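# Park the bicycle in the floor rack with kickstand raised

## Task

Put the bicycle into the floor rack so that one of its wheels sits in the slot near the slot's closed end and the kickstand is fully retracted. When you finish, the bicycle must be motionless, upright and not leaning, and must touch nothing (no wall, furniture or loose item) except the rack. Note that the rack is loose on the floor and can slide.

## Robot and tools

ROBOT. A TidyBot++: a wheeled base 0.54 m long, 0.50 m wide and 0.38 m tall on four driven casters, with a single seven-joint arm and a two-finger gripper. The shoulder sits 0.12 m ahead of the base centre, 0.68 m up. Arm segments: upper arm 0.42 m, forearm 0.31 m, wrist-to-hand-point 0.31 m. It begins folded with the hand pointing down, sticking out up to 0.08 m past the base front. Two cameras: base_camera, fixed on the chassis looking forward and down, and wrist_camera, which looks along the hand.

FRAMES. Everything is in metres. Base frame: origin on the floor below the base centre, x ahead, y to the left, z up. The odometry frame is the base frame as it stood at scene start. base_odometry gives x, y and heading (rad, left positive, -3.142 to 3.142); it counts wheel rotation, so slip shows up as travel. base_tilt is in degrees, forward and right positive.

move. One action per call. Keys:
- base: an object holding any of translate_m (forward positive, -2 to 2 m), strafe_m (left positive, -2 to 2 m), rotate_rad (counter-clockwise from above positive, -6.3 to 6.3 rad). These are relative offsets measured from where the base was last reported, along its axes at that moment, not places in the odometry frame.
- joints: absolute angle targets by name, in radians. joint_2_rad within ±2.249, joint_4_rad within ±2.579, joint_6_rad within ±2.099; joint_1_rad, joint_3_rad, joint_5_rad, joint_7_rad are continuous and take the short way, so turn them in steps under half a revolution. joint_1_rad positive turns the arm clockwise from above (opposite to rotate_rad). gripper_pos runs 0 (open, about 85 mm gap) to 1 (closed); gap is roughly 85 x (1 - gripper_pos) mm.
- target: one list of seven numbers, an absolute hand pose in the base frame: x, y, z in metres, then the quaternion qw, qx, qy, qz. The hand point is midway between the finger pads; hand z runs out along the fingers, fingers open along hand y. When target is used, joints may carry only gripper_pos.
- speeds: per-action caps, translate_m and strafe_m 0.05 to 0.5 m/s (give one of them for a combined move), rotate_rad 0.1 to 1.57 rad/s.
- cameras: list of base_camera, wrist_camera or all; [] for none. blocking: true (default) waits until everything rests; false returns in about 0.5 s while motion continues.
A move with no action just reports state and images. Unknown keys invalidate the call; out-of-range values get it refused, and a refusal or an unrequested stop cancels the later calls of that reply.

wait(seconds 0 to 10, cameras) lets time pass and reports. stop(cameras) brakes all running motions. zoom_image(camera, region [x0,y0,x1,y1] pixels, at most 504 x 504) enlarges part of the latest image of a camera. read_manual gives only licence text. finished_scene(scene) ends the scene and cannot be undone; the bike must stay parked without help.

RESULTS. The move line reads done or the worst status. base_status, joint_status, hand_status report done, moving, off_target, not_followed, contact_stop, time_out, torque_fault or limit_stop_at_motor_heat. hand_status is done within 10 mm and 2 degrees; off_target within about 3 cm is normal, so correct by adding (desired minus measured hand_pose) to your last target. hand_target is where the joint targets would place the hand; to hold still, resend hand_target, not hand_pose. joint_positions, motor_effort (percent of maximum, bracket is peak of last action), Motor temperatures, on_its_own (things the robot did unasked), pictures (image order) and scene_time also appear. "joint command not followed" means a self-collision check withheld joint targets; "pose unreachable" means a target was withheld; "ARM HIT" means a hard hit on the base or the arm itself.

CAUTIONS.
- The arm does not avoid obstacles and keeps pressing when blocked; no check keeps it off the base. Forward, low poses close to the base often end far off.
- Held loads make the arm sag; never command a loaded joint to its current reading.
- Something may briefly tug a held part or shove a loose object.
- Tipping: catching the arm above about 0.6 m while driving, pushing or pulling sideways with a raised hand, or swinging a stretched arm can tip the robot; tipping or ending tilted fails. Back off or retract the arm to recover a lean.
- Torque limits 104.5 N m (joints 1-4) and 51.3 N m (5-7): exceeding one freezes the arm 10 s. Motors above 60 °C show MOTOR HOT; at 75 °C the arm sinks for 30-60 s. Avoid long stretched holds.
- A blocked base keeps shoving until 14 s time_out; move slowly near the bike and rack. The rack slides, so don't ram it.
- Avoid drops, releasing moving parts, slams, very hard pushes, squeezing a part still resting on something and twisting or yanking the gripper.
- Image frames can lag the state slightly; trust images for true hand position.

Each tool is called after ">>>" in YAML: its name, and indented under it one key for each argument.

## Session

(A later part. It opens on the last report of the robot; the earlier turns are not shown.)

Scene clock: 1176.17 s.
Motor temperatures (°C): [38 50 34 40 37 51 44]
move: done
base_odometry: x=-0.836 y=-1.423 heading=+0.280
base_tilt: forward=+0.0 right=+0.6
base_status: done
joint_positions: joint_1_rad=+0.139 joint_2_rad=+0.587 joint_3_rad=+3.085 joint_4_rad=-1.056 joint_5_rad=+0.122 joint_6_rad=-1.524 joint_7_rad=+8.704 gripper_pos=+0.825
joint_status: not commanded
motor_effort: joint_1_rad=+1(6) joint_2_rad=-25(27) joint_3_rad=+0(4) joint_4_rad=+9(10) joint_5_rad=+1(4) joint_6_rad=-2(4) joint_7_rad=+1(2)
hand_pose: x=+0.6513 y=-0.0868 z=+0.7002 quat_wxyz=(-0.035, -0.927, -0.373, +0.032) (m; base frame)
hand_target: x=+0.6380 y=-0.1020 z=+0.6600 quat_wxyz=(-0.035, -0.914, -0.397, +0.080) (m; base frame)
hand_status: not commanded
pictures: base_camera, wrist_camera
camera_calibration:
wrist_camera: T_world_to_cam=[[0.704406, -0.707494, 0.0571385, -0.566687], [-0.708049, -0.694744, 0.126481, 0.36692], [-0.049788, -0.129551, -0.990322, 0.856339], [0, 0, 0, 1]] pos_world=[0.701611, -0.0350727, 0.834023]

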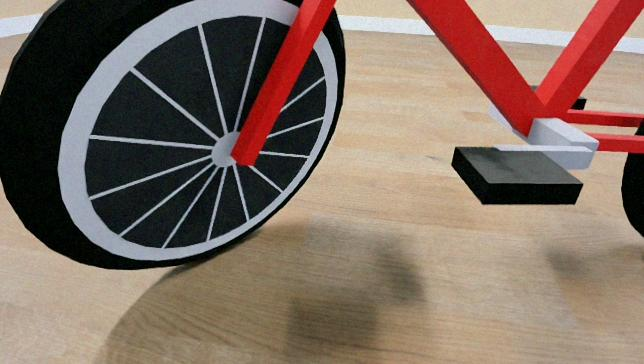

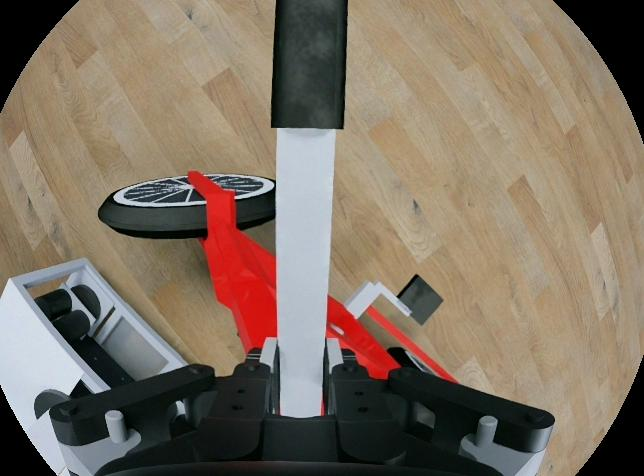

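>>> move:
  base: {"translate_m": 0.150, "strafe_m": -0.046, "rotate_rad": -0.25}
  speeds: {"translate_m": 0.067, "rotate_rad": 0.1}
  cameras: ["wrist_camera"]

>>> move:
  base: {"translate_m": 0.150, "strafe_m": -0.046, "rotate_rad": -0.25}
  speeds: {"translate_m": 0.067, "rotate_rad": 0.1}

>>> zoom_image:
  camera: "wrist_camera"
  region: [320, 200, 644, 440]

Scene clock: 1179.43 s.
Motor temperatures (°C): [38 50 34 40 37 51 44]
move: done
base_odometry: x=-0.679 y=-1.425 heading=+0.031
base_tilt: forward=+0.0 right=+0.6
base_status: done
joint_positions: joint_1_rad=+0.138 joint_2_rad=+0.584 joint_3_rad=+3.080 joint_4_rad=-1.062 joint_5_rad=+0.126 joint_6_rad=-1.523 joint_7_rad=+8.709 gripper_pos=+0.825
joint_status: not commanded
motor_effort: joint_1_rad=+1(6) joint_2_rad=-25(28) joint_3_rad=+0(4) joint_4_rad=+10(11) joint_5_rad=+0(5) joint_6_rad=-1(3) joint_7_rad=+1(2)
hand_pose: x=+0.6502 y=-0.0843 z=+0.7000 quat_wxyz=(-0.035, -0.924, -0.378, +0.033) (m; base frame)
hand_target: x=+0.6380 y=-0.1020 z=+0.6600 quat_wxyz=(-0.035, -0.914, -0.397, +0.080) (m; base frame)
hand_status: not commanded
pictures: wrist_camera
camera_calibration:
wrist_camera: T_world_to_cam=[[0.712786, -0.69916, 0.0557797, -0.567885], [-0.699564, -0.702965, 0.128263, 0.360456], [-0.0504655, -0.130446, -0.99017, 0.856652], [0, 0, 0, 1]] pos_world=[0.700174, -0.0319079, 0.833675]

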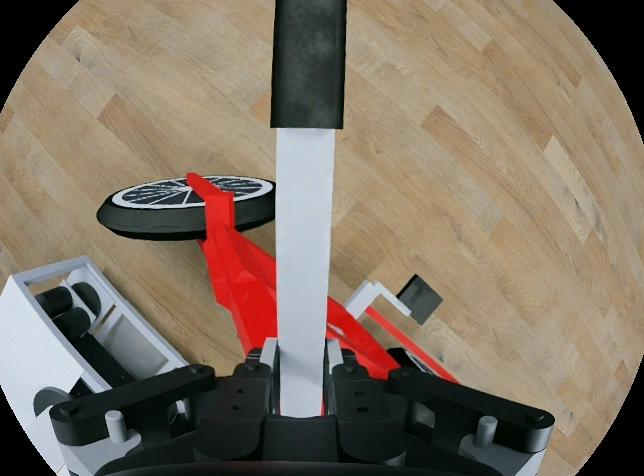

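Scene clock: 1182.43 s.
Motor temperatures (°C): [38 50 34 40 37 51 44]
move: done
base_odometry: x=-0.528 y=-1.467 heading=-0.219
base_tilt: forward=+0.0 right=+0.6
base_status: done
joint_positions: joint_1_rad=+0.138 joint_2_rad=+0.582 joint_3_rad=+3.079 joint_4_rad=-1.066 joint_5_rad=+0.128 joint_6_rad=-1.523 joint_7_rad=+8.711 gripper_pos=+0.825
joint_status: not commanded
motor_effort: joint_1_rad=+1(7) joint_2_rad=-25(29) joint_3_rad=+0(5) joint_4_rad=+10(12) joint_5_rad=+0(7) joint_6_rad=-1(2) joint_7_rad=+0(1)
hand_pose: x=+0.6490 y=-0.0843 z=+0.6999 quat_wxyz=(-0.035, -0.924, -0.380, +0.034) (m; base frame)
hand_target: x=+0.6380 y=-0.1020 z=+0.6600 quat_wxyz=(-0.035, -0.914, -0.397, +0.080) (m; base frame)
hand_status: not commanded
pictures: base_camera, wrist_camera
camera_calibration:
wrist_camera: T_world_to_cam=[[0.71545, -0.696464, 0.0553975, -0.568224], [-0.696733, -0.705337, 0.130627, 0.355912], [-0.0519034, -0.132055, -0.989883, 0.857097], [0, 0, 0, 1]] pos_world=[0.698998, -0.0315263, 0.833412]

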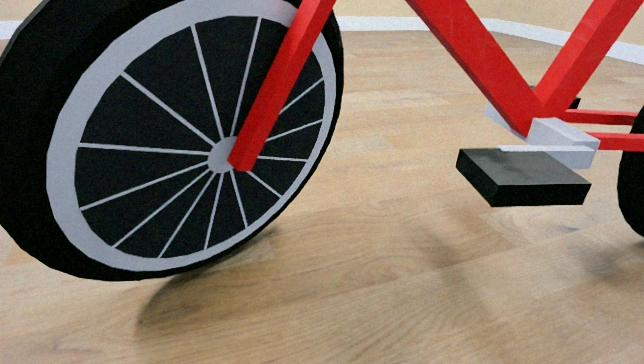

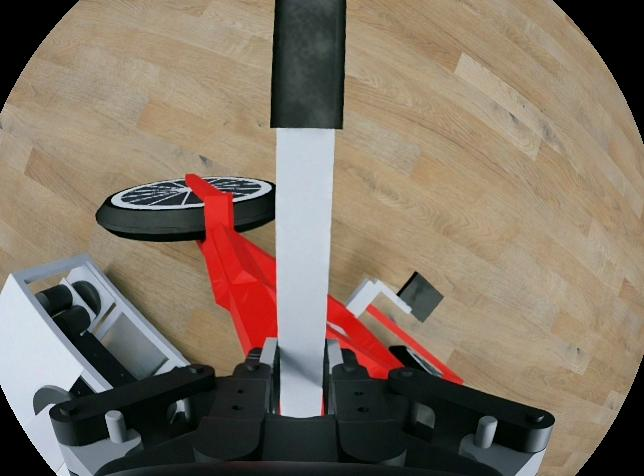

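Scaled by 1.556.

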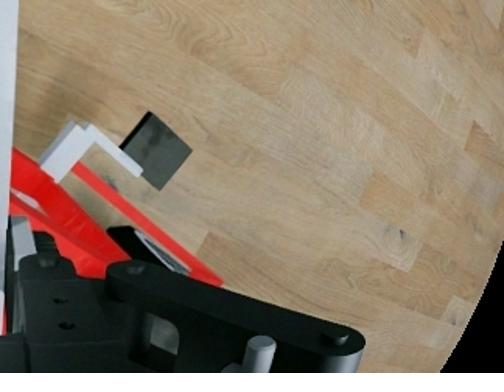

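>>> move:
  base: {"translate_m": 0.167, "strafe_m": -0.053, "rotate_rad": -0.28}
  speeds: {"translate_m": 0.067, "rotate_rad": 0.1}

>>> zoom_image:
  camera: "wrist_camera"
  region: [320, 200, 644, 440]

Scene clock: 1186.20 s.
Motor temperatures (°C): [38 50 34 40 37 51 44]
move: done
base_odometry: x=-0.376 y=-1.555 heading=-0.498
base_tilt: forward=+0.0 right=+0.6
base_status: done
joint_positions: joint_1_rad=+0.138 joint_2_rad=+0.580 joint_3_rad=+3.078 joint_4_rad=-1.070 joint_5_rad=+0.130 joint_6_rad=-1.523 joint_7_rad=+8.712 gripper_pos=+0.825
joint_status: not commanded
motor_effort: joint_1_rad=+0(6) joint_2_rad=-26(30) joint_3_rad=+0(5) joint_4_rad=+10(13) joint_5_rad=-1(6) joint_6_rad=+0(3) joint_7_rad=+1(1)
hand_pose: x=+0.6475 y=-0.0846 z=+0.6998 quat_wxyz=(-0.035, -0.923, -0.381, +0.035) (m; base frame)
hand_target: x=+0.6380 y=-0.1020 z=+0.6600 quat_wxyz=(-0.035, -0.914, -0.397, +0.080) (m; base frame)
hand_status: not commanded
pictures: base_camera, wrist_camera
camera_calibration:
wrist_camera: T_world_to_cam=[[0.716924, -0.694989, 0.0548737, -0.567914], [-0.695062, -0.706468, 0.133387, 0.351566], [-0.053936, -0.133769, -0.989544, 0.857804], [0, 0, 0, 1]] pos_world=[0.697778, -0.0315765, 0.833104]

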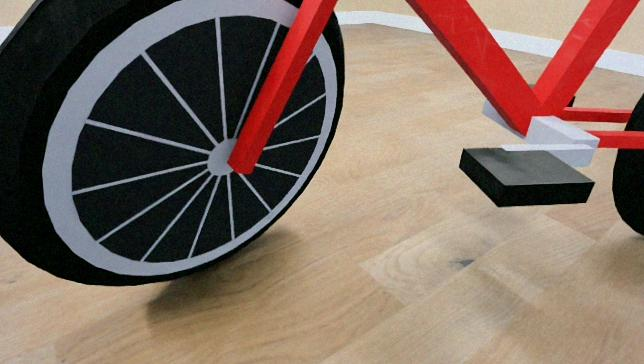

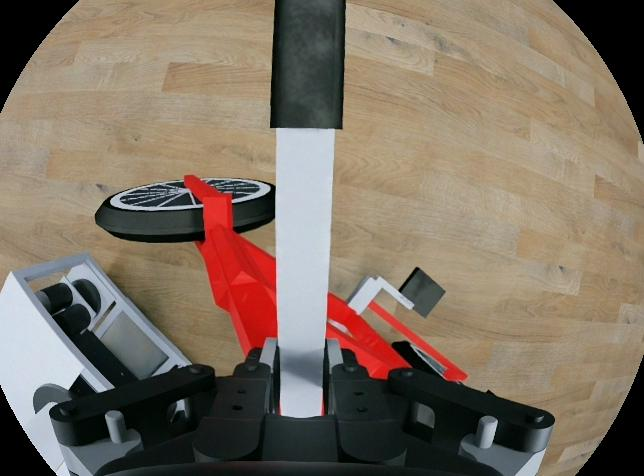

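Scaled by 1.556.

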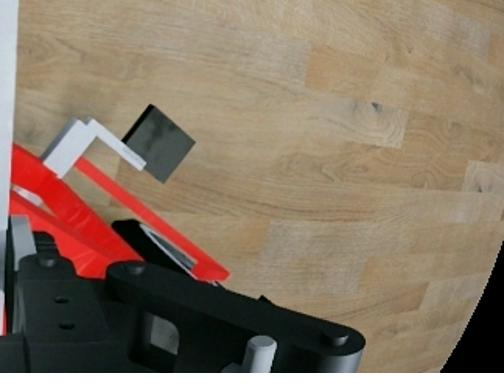

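>>> move:
  target: [0.642, -0.110, 0.662, 0.0181, 0.9744, 0.2071, -0.0852]

Scene clock: 1187.80 s.
Motor temperatures (°C): [38 50 34 40 37 51 44]
move: off_target
base_odometry: x=-0.376 y=-1.555 heading=-0.498
base_tilt: forward=+0.0 right=+0.6
base_status: not commanded
joint_positions: joint_1_rad=+0.151 joint_2_rad=+0.622 joint_3_rad=+3.133 joint_4_rad=-1.002 joint_5_rad=+0.128 joint_6_rad=-1.588 joint_7_rad=+8.485 gripper_pos=+0.825
joint_status: not commanded
motor_effort: joint_1_rad=+0(3) joint_2_rad=-31(31) joint_3_rad=+0(2) joint_4_rad=+14(14) joint_5_rad=+0(2) joint_6_rad=+3(4) joint_7_rad=-2(2)
hand_pose: x=+0.6453 y=-0.1152 z=+0.6989 quat_wxyz=(-0.044, -0.968, -0.242, +0.056) (m; base frame)
hand_target: x=+0.6420 y=-0.1100 z=+0.6620 quat_wxyz=(-0.018, -0.974, -0.207, +0.085) (m; base frame)
hand_status: off_target (0.037 m and 6.1 deg from the pose sent, 0.046 m and 21.7 deg at the start)
pictures: base_camera, wrist_camera
camera_calibration:
wrist_camera: T_world_to_cam=[[0.487738, -0.869905, 0.0733281, -0.47263], [-0.865563, -0.470946, 0.170322, 0.439914], [-0.11363, -0.146542, -0.982656, 0.884946], [0, 0, 0, 1]] pos_world=[0.711849, -0.074285, 0.829328]

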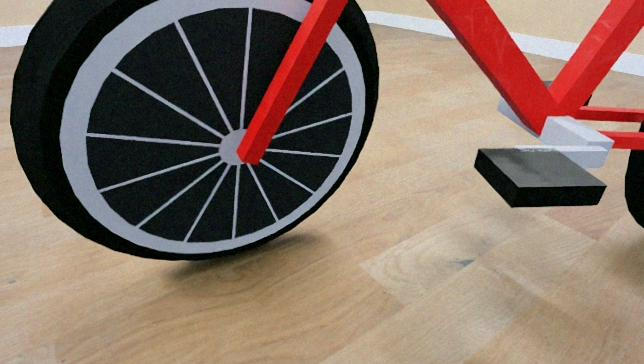

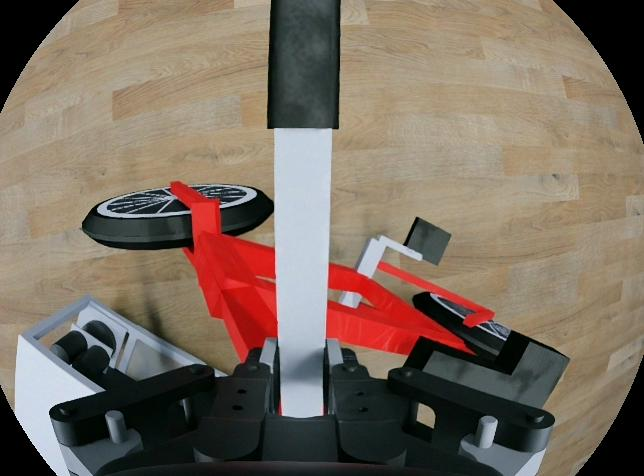

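>>> move:
  target: [0.662, -0.120, 0.665, -0.0015, 0.9960, -0.0174, -0.0871]

>>> zoom_image:
  camera: "wrist_camera"
  region: [360, 180, 644, 420]

Scene clock: 1189.40 s.
Motor temperatures (°C): [38 50 34 40 37 51 44]
move: off_target
base_odometry: x=-0.376 y=-1.555 heading=-0.498
base_tilt: forward=+0.0 right=+0.6
base_status: not commanded
joint_positions: joint_1_rad=+0.164 joint_2_rad=+0.724 joint_3_rad=+3.183 joint_4_rad=-0.828 joint_5_rad=+0.054 joint_6_rad=-1.682 joint_7_rad=+8.103 gripper_pos=+0.825
joint_status: not commanded
motor_effort: joint_1_rad=+0(1) joint_2_rad=-36(37) joint_3_rad=+0(1) joint_4_rad=+14(16) joint_5_rad=+1(1) joint_6_rad=+2(5) joint_7_rad=-1(2)
hand_pose: x=+0.6700 y=-0.1243 z=+0.6937 quat_wxyz=(-0.030, -0.998, -0.025, +0.054) (m; base frame)
hand_target: x=+0.6620 y=-0.1200 z=+0.6650 quat_wxyz=(+0.001, -0.996, +0.017, +0.087) (m; base frame)
hand_status: off_target (0.030 m and 7.1 deg from the pose sent, 0.038 m and 30.6 deg at the start)
pictures: base_camera, wrist_camera
camera_calibration:
wrist_camera: T_world_to_cam=[[0.0690131, -0.995, 0.072198, -0.22641], [-0.986959, -0.0575472, 0.150332, 0.604424], [-0.145426, -0.0816313, -0.985996, 0.913058], [0, 0, 0, 1]] pos_world=[0.744949, -0.115961, 0.825754]

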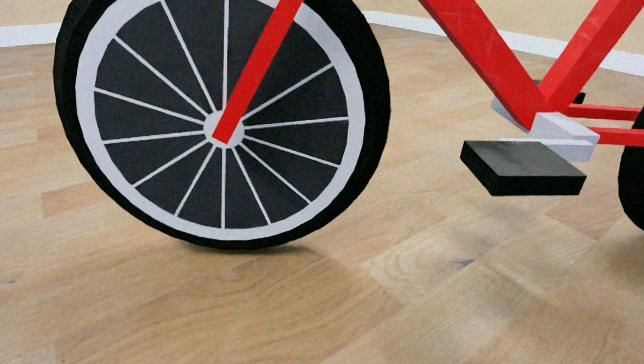

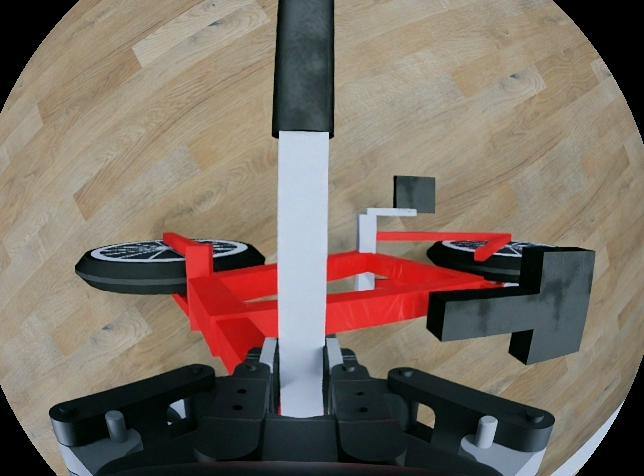

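Scaled by 1.775.

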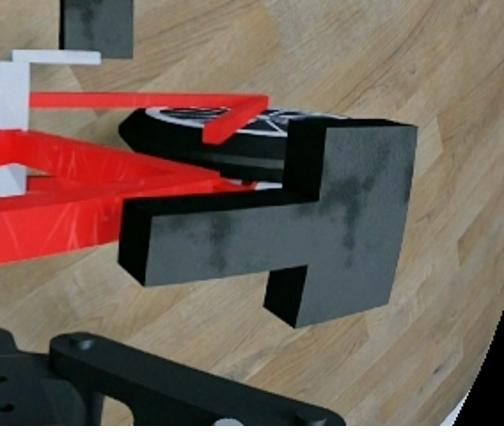

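>>> move:
  target: [0.662, -0.120, 0.665, 0.0038, 0.9952, 0.0434, -0.0871]
  base: {"translate_m": -0.022, "strafe_m": 0.2}
  speeds: {"translate_m": 0.12}

Scene clock: 1192.83 s.
Motor temperatures (°C): [38 50 34 40 37 51 44]
move: off_target
base_odometry: x=-0.299 y=-1.368 heading=-0.498
base_tilt: forward=+0.0 right=+0.6
base_status: done
joint_positions: joint_1_rad=+0.171 joint_2_rad=+0.725 joint_3_rad=+3.181 joint_4_rad=-0.824 joint_5_rad=+0.049 joint_6_rad=-1.683 joint_7_rad=+8.156 gripper_pos=+0.825
joint_status: not commanded
motor_effort: joint_1_rad=+0(5) joint_2_rad=-34(38) joint_3_rad=+0(4) joint_4_rad=+13(14) joint_5_rad=-1(6) joint_6_rad=+0(2) joint_7_rad=+1(2)
hand_pose: x=+0.6707 y=-0.1258 z=+0.6942 quat_wxyz=(-0.025, -0.997, -0.048, +0.053) (m; base frame)
hand_target: x=+0.6620 y=-0.1200 z=+0.6650 quat_wxyz=(-0.004, -0.995, -0.043, +0.087) (m; base frame)
hand_status: off_target (0.031 m and 4.7 deg from the pose sent, 0.030 m and 5.3 deg at the start)
pictures: base_camera, wrist_camera
camera_calibration:
wrist_camera: T_world_to_cam=[[0.116091, -0.991369, 0.0609147, -0.251307], [-0.983147, -0.105975, 0.148966, 0.597312], [-0.141225, -0.0771817, -0.986964, 0.911853], [0, 0, 0, 1]] pos_world=[0.745197, -0.11546, 0.826296]

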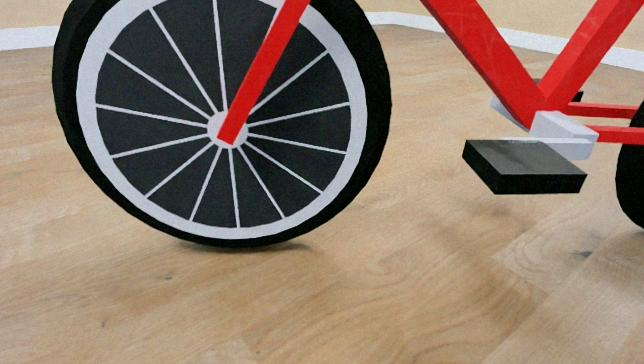

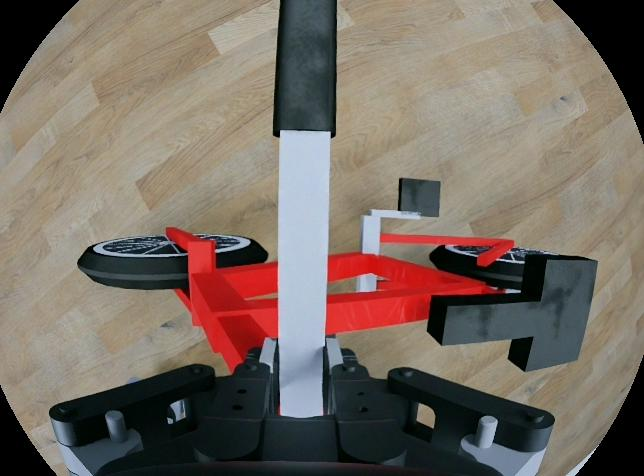

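>>> move:
  target: [0.662, -0.120, 0.665, 0.0053, 0.9943, 0.0608, -0.0870]
  base: {"translate_m": -0.039, "strafe_m": 0.298}
  speeds: {"translate_m": 0.12}

>>> zoom_image:
  camera: "wrist_camera"
  region: [60, 180, 340, 420]

Scene clock: 1196.40 s.
Motor temperatures (°C): [38 49 34 40 37 51 44]
move: off_target
base_odometry: x=-0.191 y=-1.088 heading=-0.498
base_tilt: forward=+0.0 right=+0.6
base_status: done
joint_positions: joint_1_rad=+0.171 joint_2_rad=+0.726 joint_3_rad=+3.180 joint_4_rad=-0.821 joint_5_rad=+0.048 joint_6_rad=-1.683 joint_7_rad=+8.172 gripper_pos=+0.825
joint_status: not commanded
motor_effort: joint_1_rad=-1(7) joint_2_rad=-34(37) joint_3_rad=-1(4) joint_4_rad=+12(13) joint_5_rad=-1(6) joint_6_rad=-1(3) joint_7_rad=+1(2)
hand_pose: x=+0.6716 y=-0.1255 z=+0.6946 quat_wxyz=(-0.024, -0.997, -0.057, +0.052) (m; base frame)
hand_target: x=+0.6620 y=-0.1200 z=+0.6650 quat_wxyz=(-0.005, -0.994, -0.061, +0.087) (m; base frame)
hand_status: off_target (0.032 m and 4.6 deg from the pose sent, 0.031 m and 4.8 deg at the start)
pictures: base_camera, wrist_camera
camera_calibration:
wrist_camera: T_world_to_cam=[[0.132124, -0.989497, 0.0586487, -0.260095], [-0.981494, -0.122323, 0.147329, 0.596107], [-0.138607, -0.0770291, -0.987347, 0.910936], [0, 0, 0, 1]] pos_world=[0.745703, -0.114277, 0.82684]

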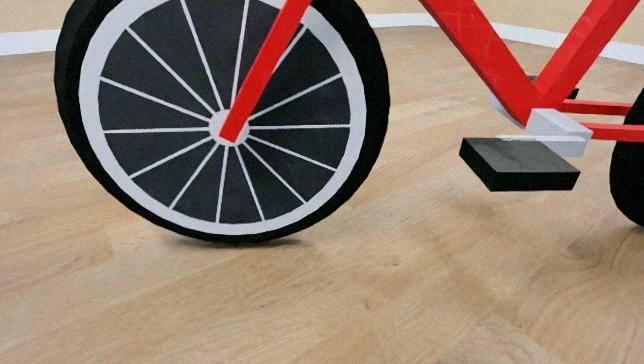

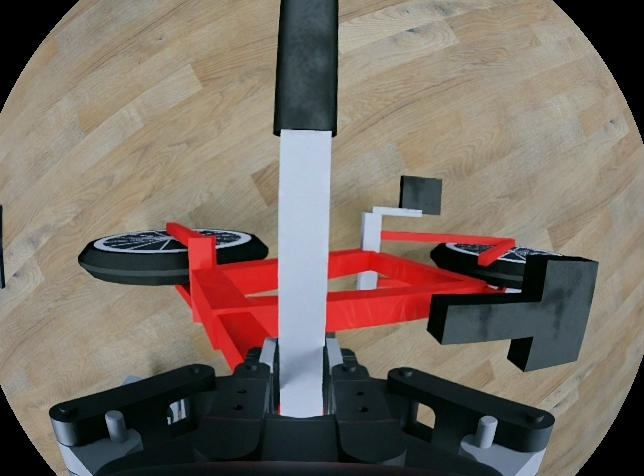

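Scaled by 1.800.

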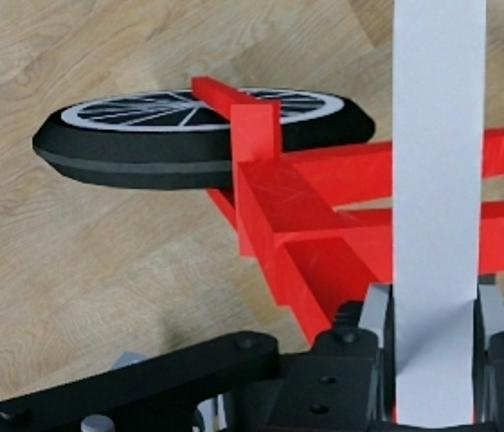

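>>> move:
  target: [0.662, -0.133, 0.665, -0.0106, 0.9888, -0.1214, -0.0865]
  base: {"translate_m": -0.013, "strafe_m": -0.159, "rotate_rad": 0.25}
  speeds: {"translate_m": 0.25, "rotate_rad": 0.4}

Scene clock: 1199.23 s.
Motor temperatures (°C): [38 49 34 40 37 51 44]
move: off_target
base_odometry: x=-0.278 y=-1.221 heading=-0.247
base_tilt: forward=+0.0 right=+0.6
base_status: done
joint_positions: joint_1_rad=+0.221 joint_2_rad=+0.742 joint_3_rad=+3.230 joint_4_rad=-0.793 joint_5_rad=-0.028 joint_6_rad=-1.718 joint_7_rad=+7.899 gripper_pos=+0.825
joint_status: not commanded
motor_effort: joint_1_rad=+0(8) joint_2_rad=-35(39) joint_3_rad=+0(5) joint_4_rad=+14(15) joint_5_rad=+0(6) joint_6_rad=+1(3) joint_7_rad=+1(3)
hand_pose: x=+0.6637 y=-0.1493 z=+0.6937 quat_wxyz=(-0.007, -0.991, +0.120, +0.056) (m; base frame)
hand_target: x=+0.6620 y=-0.1330 z=+0.6650 quat_wxyz=(+0.011, -0.989, +0.121, +0.086) (m; base frame)
hand_status: off_target (0.033 m and 4.0 deg from the pose sent, 0.032 m and 21.2 deg at the start)
pictures: base_camera, wrist_camera
camera_calibration:
wrist_camera: T_world_to_cam=[[-0.221324, -0.974246, 0.0431234, -0.0349525], [-0.962414, 0.225346, 0.151586, 0.621908], [-0.1574, -0.00795293, -0.987503, 0.930029], [0, 0, 0, 1]] pos_world=[0.737183, -0.1668, 0.825641]

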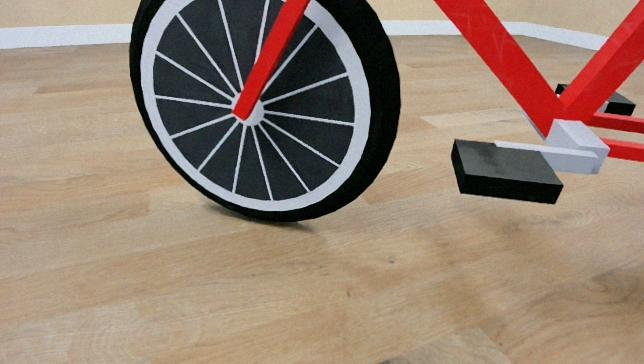

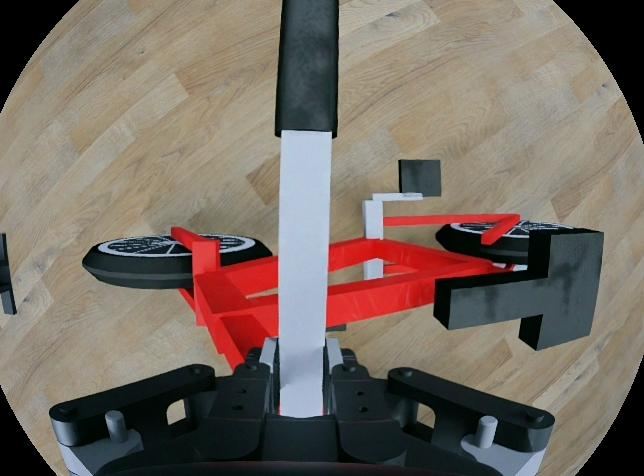

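>>> move:
  target: [0.661, -0.138, 0.665, -0.0196, 0.9707, -0.2241, -0.0849]
  base: {"translate_m": -0.015, "strafe_m": -0.158, "rotate_rad": 0.25}
  speeds: {"translate_m": 0.25, "rotate_rad": 0.4}

>>> zoom_image:
  camera: "wrist_camera"
  region: [0, 180, 280, 420]

Scene clock: 1201.43 s.
Motor temperatures (°C): [38 49 34 40 37 51 44]
move: off_target
base_odometry: x=-0.332 y=-1.371 heading=+0.004
base_tilt: forward=+0.0 right=+0.7
base_status: done
joint_positions: joint_1_rad=+0.240 joint_2_rad=+0.742 joint_3_rad=+3.250 joint_4_rad=-0.791 joint_5_rad=-0.064 joint_6_rad=-1.718 joint_7_rad=+7.718 gripper_pos=+0.825
joint_status: not commanded
motor_effort: joint_1_rad=+0(6) joint_2_rad=-33(38) joint_3_rad=+0(4) joint_4_rad=+13(16) joint_5_rad=-1(6) joint_6_rad=+1(3) joint_7_rad=+1(3)
hand_pose: x=+0.6626 y=-0.1570 z=+0.6942 quat_wxyz=(+0.000, -0.973, +0.225, +0.053) (m; base frame)
hand_target: x=+0.6610 y=-0.1380 z=+0.6650 quat_wxyz=(+0.020, -0.971, +0.224, +0.085) (m; base frame)
hand_status: off_target (0.035 m and 4.2 deg from the pose sent, 0.031 m and 12.9 deg at the start)
pictures: base_camera, wrist_camera
camera_calibration:
wrist_camera: T_world_to_cam=[[-0.422306, -0.905593, 0.03949, 0.103782], [-0.89425, 0.42335, 0.145233, 0.612782], [-0.14824, 0.026019, -0.988609, 0.930366], [0, 0, 0, 1]] pos_world=[0.729725, -0.189644, 0.826674]

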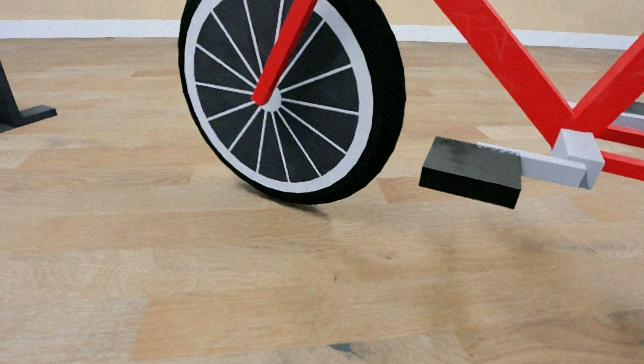

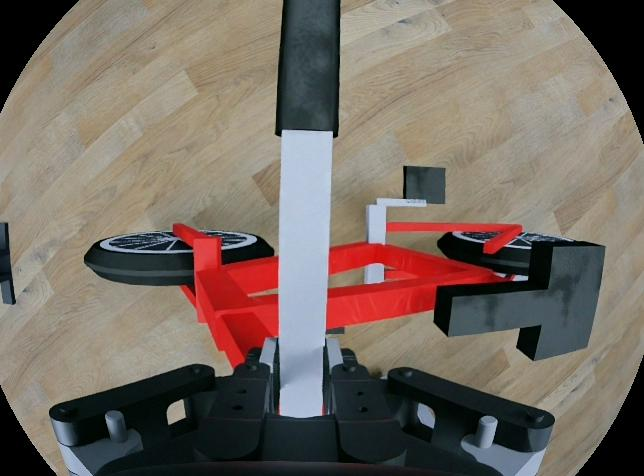

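Scaled by 1.800.

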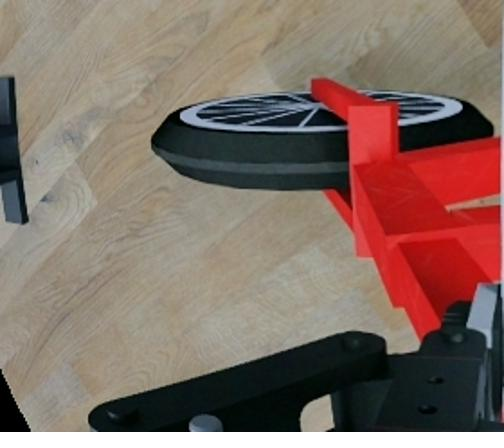

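>>> move:
  target: [0.655, -0.149, 0.665, -0.0319, 0.9269, -0.3651, -0.0811]
  base: {"translate_m": -0.013, "strafe_m": -0.19, "rotate_rad": 0.3}
  speeds: {"translate_m": 0.25, "rotate_rad": 0.4}

>>> zoom_image:
  camera: "base_camera"
  region: [0, 0, 240, 160]

Scene clock: 1203.77 s.
Motor temperatures (°C): [38 49 34 40 37 51 44]
move: off_target
base_odometry: x=-0.344 y=-1.561 heading=+0.305
base_tilt: forward=+0.0 right=+0.6
base_status: done
joint_positions: joint_1_rad=+0.263 joint_2_rad=+0.722 joint_3_rad=+3.283 joint_4_rad=-0.831 joint_5_rad=-0.125 joint_6_rad=-1.709 joint_7_rad=+7.488 gripper_pos=+0.825
joint_status: not commanded
motor_effort: joint_1_rad=+1(6) joint_2_rad=-29(34) joint_3_rad=+1(4) joint_4_rad=+11(13) joint_5_rad=+0(7) joint_6_rad=+3(6) joint_7_rad=+1(3)
hand_pose: x=+0.6524 y=-0.1624 z=+0.6945 quat_wxyz=(+0.016, -0.932, +0.357, +0.058) (m; base frame)
hand_target: x=+0.6550 y=-0.1490 z=+0.6650 quat_wxyz=(+0.032, -0.927, +0.365, +0.081) (m; base frame)
hand_status: off_target (0.032 m and 3.4 deg from the pose sent, 0.031 m and 17.6 deg at the start)
pictures: base_camera, wrist_camera
camera_calibration:
wrist_camera: T_world_to_cam=[[-0.653719, -0.756222, 0.0279398, 0.277791], [-0.74382, 0.648914, 0.160135, 0.534024], [-0.139228, 0.0839012, -0.9867, 0.931424], [0, 0, 0, 1]] pos_world=[0.708495, -0.214611, 0.825758]

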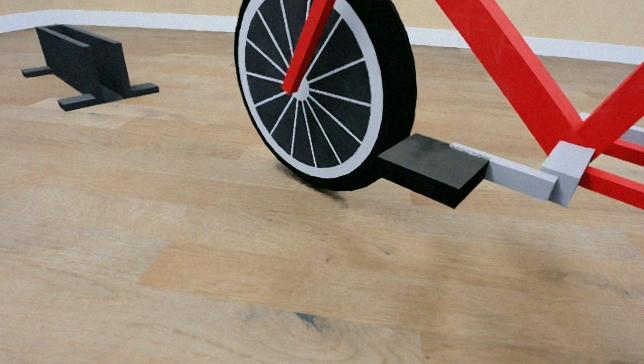

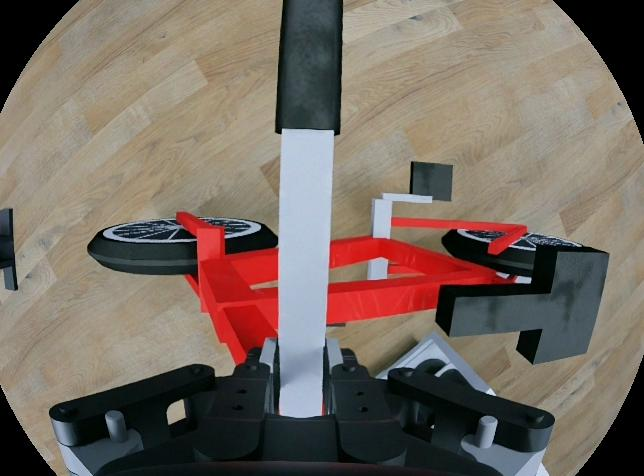

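Scaled by 2.100.

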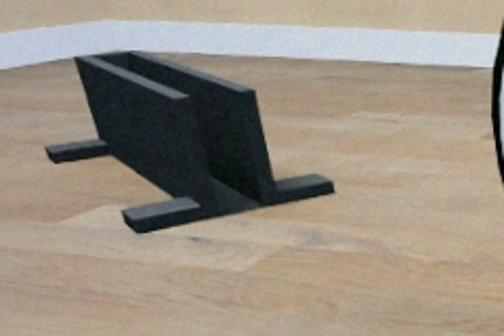

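>>> move:
  target: [0.655, -0.149, 0.665, -0.0298, 0.9361, -0.3407, -0.0819]
  base: {"translate_m": 0.257, "strafe_m": 0.306}
  speeds: {"translate_m": 0.12}

>>> zoom_image:
  camera: "base_camera"
  region: [0, 0, 240, 160]

>>> zoom_image:
  camera: "wrist_camera"
  region: [0, 180, 280, 420]

Scene clock: 1209.43 s.
Motor temperatures (°C): [38 49 34 40 37 51 44]
move: off_target
base_odometry: x=-0.190 y=-1.192 heading=+0.305
base_tilt: forward=+0.0 right=+0.6
base_status: done
joint_positions: joint_1_rad=+0.252 joint_2_rad=+0.722 joint_3_rad=+3.273 joint_4_rad=-0.831 joint_5_rad=-0.125 joint_6_rad=-1.710 joint_7_rad=+7.508 gripper_pos=+0.825
joint_status: not commanded
motor_effort: joint_1_rad=+0(6) joint_2_rad=-31(34) joint_3_rad=+0(3) joint_4_rad=+13(14) joint_5_rad=-3(7) joint_6_rad=+1(5) joint_7_rad=+1(2)
hand_pose: x=+0.6551 y=-0.1526 z=+0.6948 quat_wxyz=(+0.019, -0.939, +0.338, +0.058) (m; base frame)
hand_target: x=+0.6550 y=-0.1490 z=+0.6650 quat_wxyz=(+0.030, -0.936, +0.341, +0.082) (m; base frame)
hand_status: off_target (0.030 m and 3.0 deg from the pose sent, 0.032 m and 3.7 deg at the start)
pictures: base_camera, wrist_camera
camera_calibration:
wrist_camera: T_world_to_cam=[[-0.62417, -0.781045, 0.0195044, 0.26969], [-0.768787, 0.618439, 0.162789, 0.539473], [-0.139207, 0.0866129, -0.986468, 0.93158], [0, 0, 0, 1]] pos_world=[0.712755, -0.203678, 0.825894]

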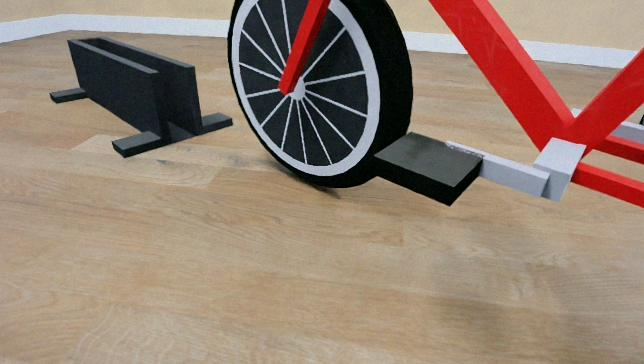

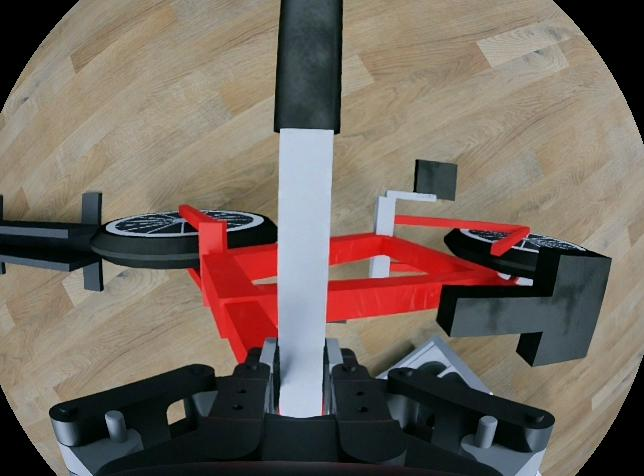

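Scaled by 2.100.

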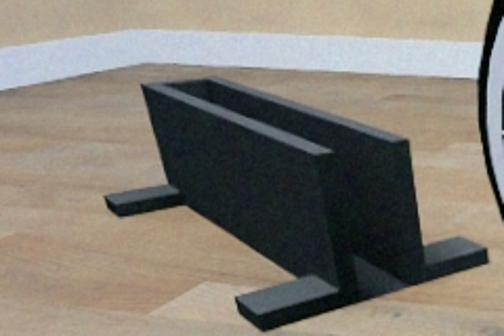

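Scaled by 1.800.

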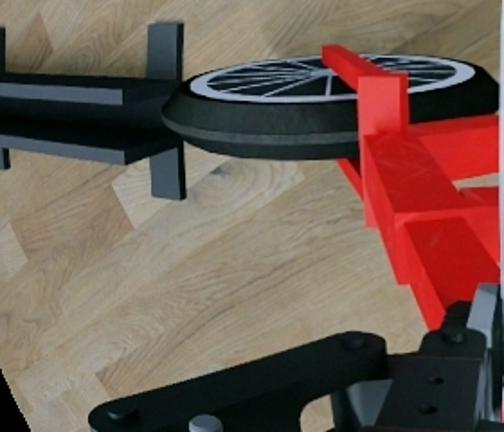

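>>> zoom_image:
  camera: "wrist_camera"
  region: [0, 180, 120, 300]

>>> zoom_image:
  camera: "base_camera"
  region: [60, 30, 180, 110]

Scaled by 4.200.

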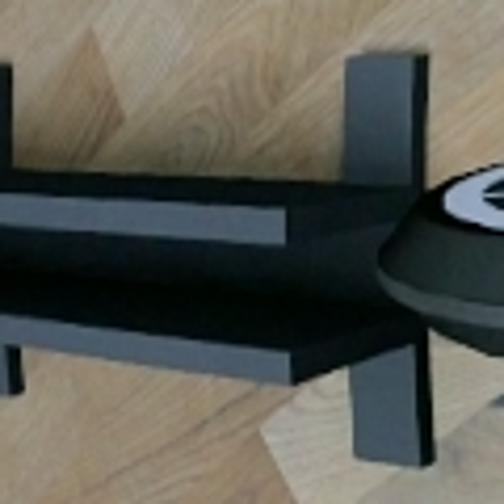

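Scaled by 4.200.

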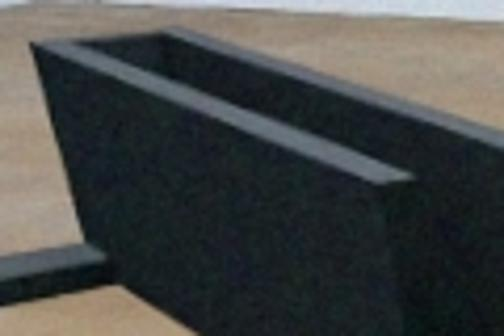

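>>> move:
  target: [0.648, -0.148, 0.665, -0.0395, 0.8876, -0.4523, -0.0777]

>>> move:
  base: {"translate_m": -0.256, "strafe_m": -0.240}
  speeds: {"translate_m": 0.12}

>>> zoom_image:
  camera: "wrist_camera"
  region: [0, 150, 240, 330]

Scene clock: 1212.63 s.
Motor temperatures (°C): [38 49 34 40 37 51 44]
move: off_target
base_odometry: x=-0.190 y=-1.192 heading=+0.305
base_tilt: forward=+0.0 right=+0.6
base_status: not commanded
joint_positions: joint_1_rad=+0.252 joint_2_rad=+0.692 joint_3_rad=+3.284 joint_4_rad=-0.901 joint_5_rad=-0.158 joint_6_rad=-1.694 joint_7_rad=+7.349 gripper_pos=+0.825
joint_status: not commanded
motor_effort: joint_1_rad=+1(2) joint_2_rad=-30(32) joint_3_rad=+1(3) joint_4_rad=+12(13) joint_5_rad=+0(3) joint_6_rad=+1(2) joint_7_rad=+0(1)
hand_pose: x=+0.6414 y=-0.1429 z=+0.6920 quat_wxyz=(+0.029, -0.905, +0.418, +0.072) (m; base frame)
hand_target: x=+0.6480 y=-0.1480 z=+0.6650 quat_wxyz=(+0.039, -0.888, +0.452, +0.078) (m; base frame)
hand_status: off_target (0.028 m and 4.6 deg from the pose sent, 0.031 m and 14.7 deg at the start)
pictures: base_camera, wrist_camera
camera_calibration:
wrist_camera: T_world_to_cam=[[-0.749083, -0.662073, 0.0231085, 0.363363], [-0.646188, 0.737908, 0.194765, 0.439734], [-0.146001, 0.130963, -0.980578, 0.932652], [0, 0, 0, 1]] pos_world=[0.692508, -0.206053, 0.820496]

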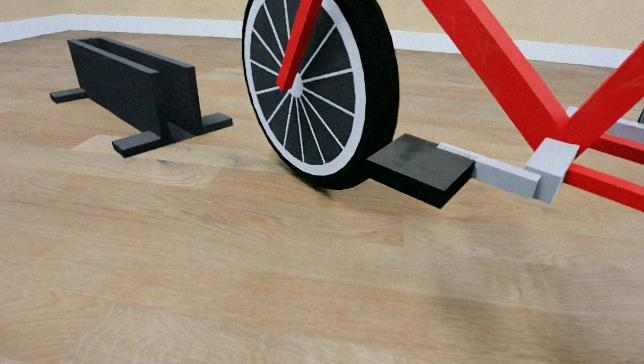

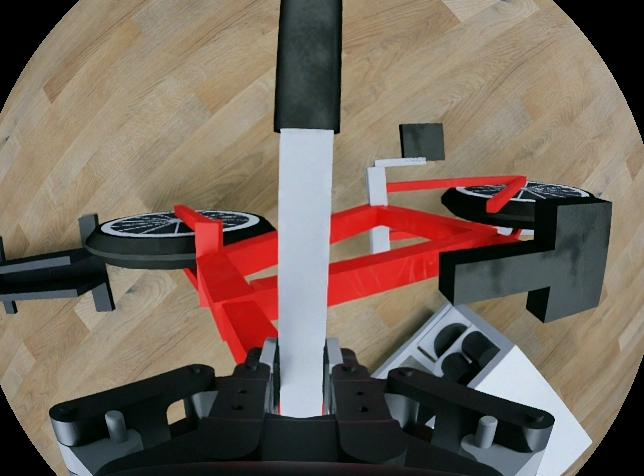

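Scene clock: 1216.40 s.
Motor temperatures (°C): [38 49 34 40 37 51 44]
move: done
base_odometry: x=-0.363 y=-1.498 heading=+0.305
base_tilt: forward=+0.0 right=+0.6
base_status: done
joint_positions: joint_1_rad=+0.257 joint_2_rad=+0.689 joint_3_rad=+3.293 joint_4_rad=-0.912 joint_5_rad=-0.174 joint_6_rad=-1.685 joint_7_rad=+7.339 gripper_pos=+0.825
joint_status: not commanded
motor_effort: joint_1_rad=+2(7) joint_2_rad=-33(34) joint_3_rad=+2(5) joint_4_rad=+15(16) joint_5_rad=+2(4) joint_6_rad=+4(7) joint_7_rad=+1(2)
hand_pose: x=+0.6406 y=-0.1445 z=+0.6903 quat_wxyz=(+0.034, -0.900, +0.428, +0.072) (m; base frame)
hand_target: x=+0.6480 y=-0.1480 z=+0.6650 quat_wxyz=(+0.039, -0.888, +0.452, +0.078) (m; base frame)
hand_status: not commanded
pictures: base_camera, wrist_camera
camera_calibration:
wrist_camera: T_world_to_cam=[[-0.764333, -0.644653, 0.0147461, 0.379845], [-0.629557, 0.750991, 0.199176, 0.428907], [-0.139474, 0.142953, -0.979853, 0.928175], [0, 0, 0, 1]] pos_world=[0.689805, -0.209923, 0.818446]

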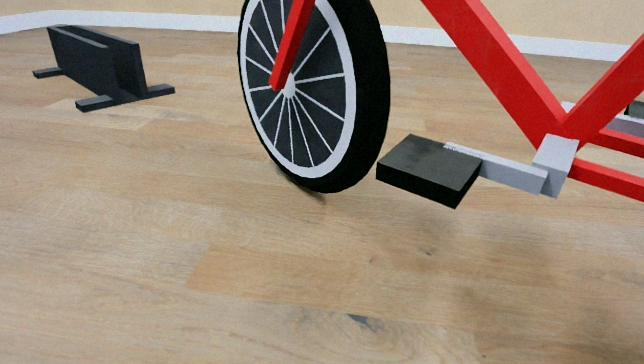

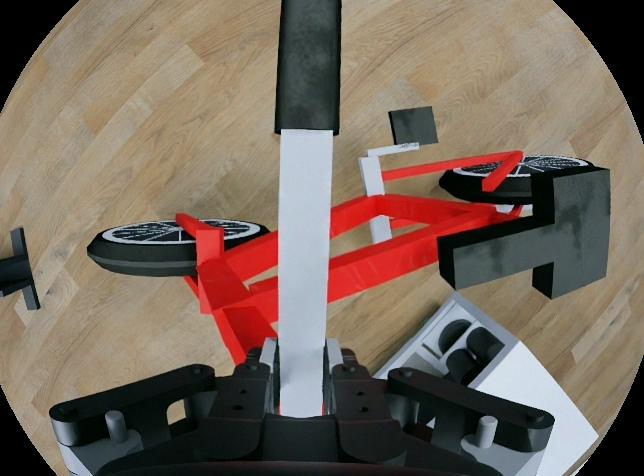

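Scaled by 2.100.

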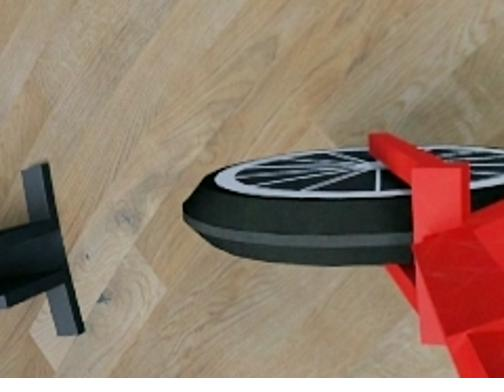

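>>> move:
  target: [0.671, -0.153, 0.660, -0.0284, 0.9419, -0.3243, -0.0824]

>>> zoom_image:
  camera: "wrist_camera"
  region: [0, 150, 240, 330]

>>> zoom_image:
  camera: "wrist_camera"
  region: [340, 120, 640, 345]

>>> zoom_image:
  camera: "base_camera"
  region: [200, 0, 440, 220]

Scene clock: 1218.40 s.
Motor temperatures (°C): [38 49 34 40 37 51 44]
move: off_target
base_odometry: x=-0.363 y=-1.498 heading=+0.305
base_tilt: forward=+0.0 right=+0.6
base_status: not commanded
joint_positions: joint_1_rad=+0.257 joint_2_rad=+0.763 joint_3_rad=+3.276 joint_4_rad=-0.755 joint_5_rad=-0.173 joint_6_rad=-1.723 joint_7_rad=+7.475 gripper_pos=+0.825
joint_status: not commanded
motor_effort: joint_1_rad=+1(2) joint_2_rad=-35(36) joint_3_rad=-1(3) joint_4_rad=+15(17) joint_5_rad=-4(4) joint_6_rad=+4(6) joint_7_rad=+2(2)
hand_pose: x=+0.6772 y=-0.1471 z=+0.6934 quat_wxyz=(+0.039, -0.934, +0.351, +0.048) (m; base frame)
hand_target: x=+0.6710 y=-0.1530 z=+0.6600 quat_wxyz=(+0.028, -0.942, +0.324, +0.082) (m; base frame)
hand_status: off_target (0.035 m and 5.2 deg from the pose sent, 0.044 m and 12.9 deg at the start)
pictures: base_camera, wrist_camera
camera_calibration:
wrist_camera: T_world_to_cam=[[-0.647851, -0.761404, -0.0235108, 0.336559], [-0.754409, 0.637008, 0.158391, 0.549384], [-0.105623, 0.120351, -0.987096, 0.915467], [0, 0, 0, 1]] pos_world=[0.729195, -0.203881, 0.82455]

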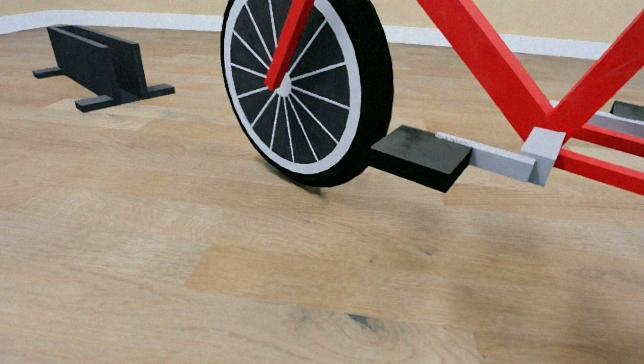

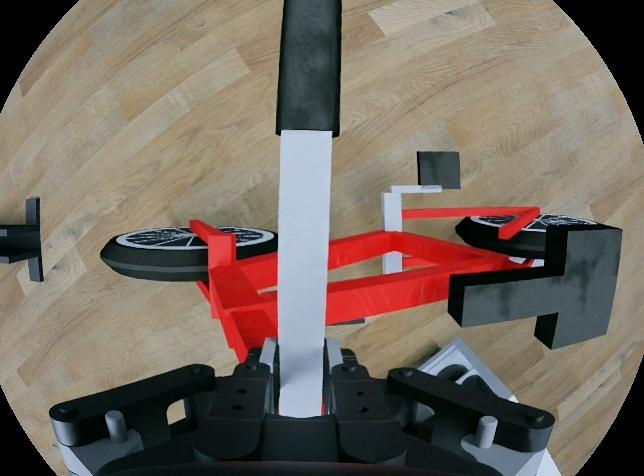

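Scaled by 2.100.

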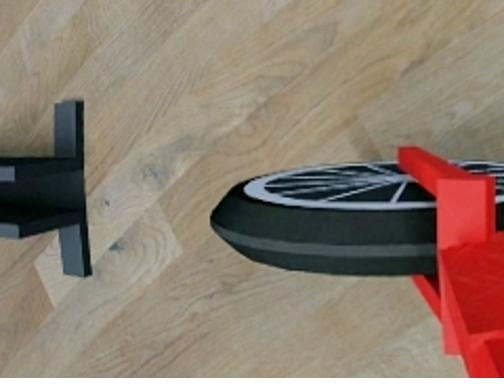

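Scaled by 1.680.

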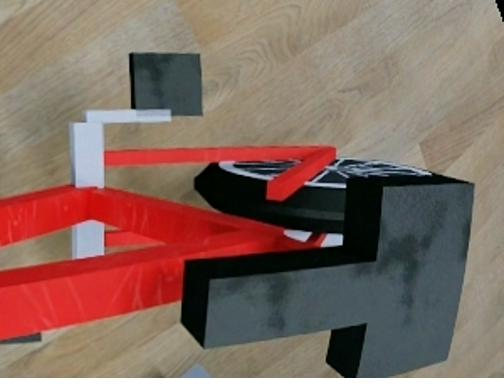

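Scaled by 2.100.

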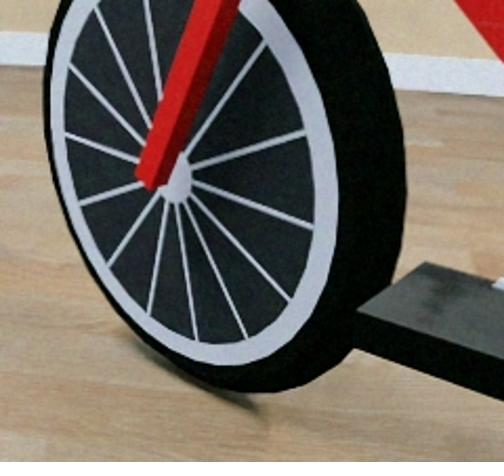

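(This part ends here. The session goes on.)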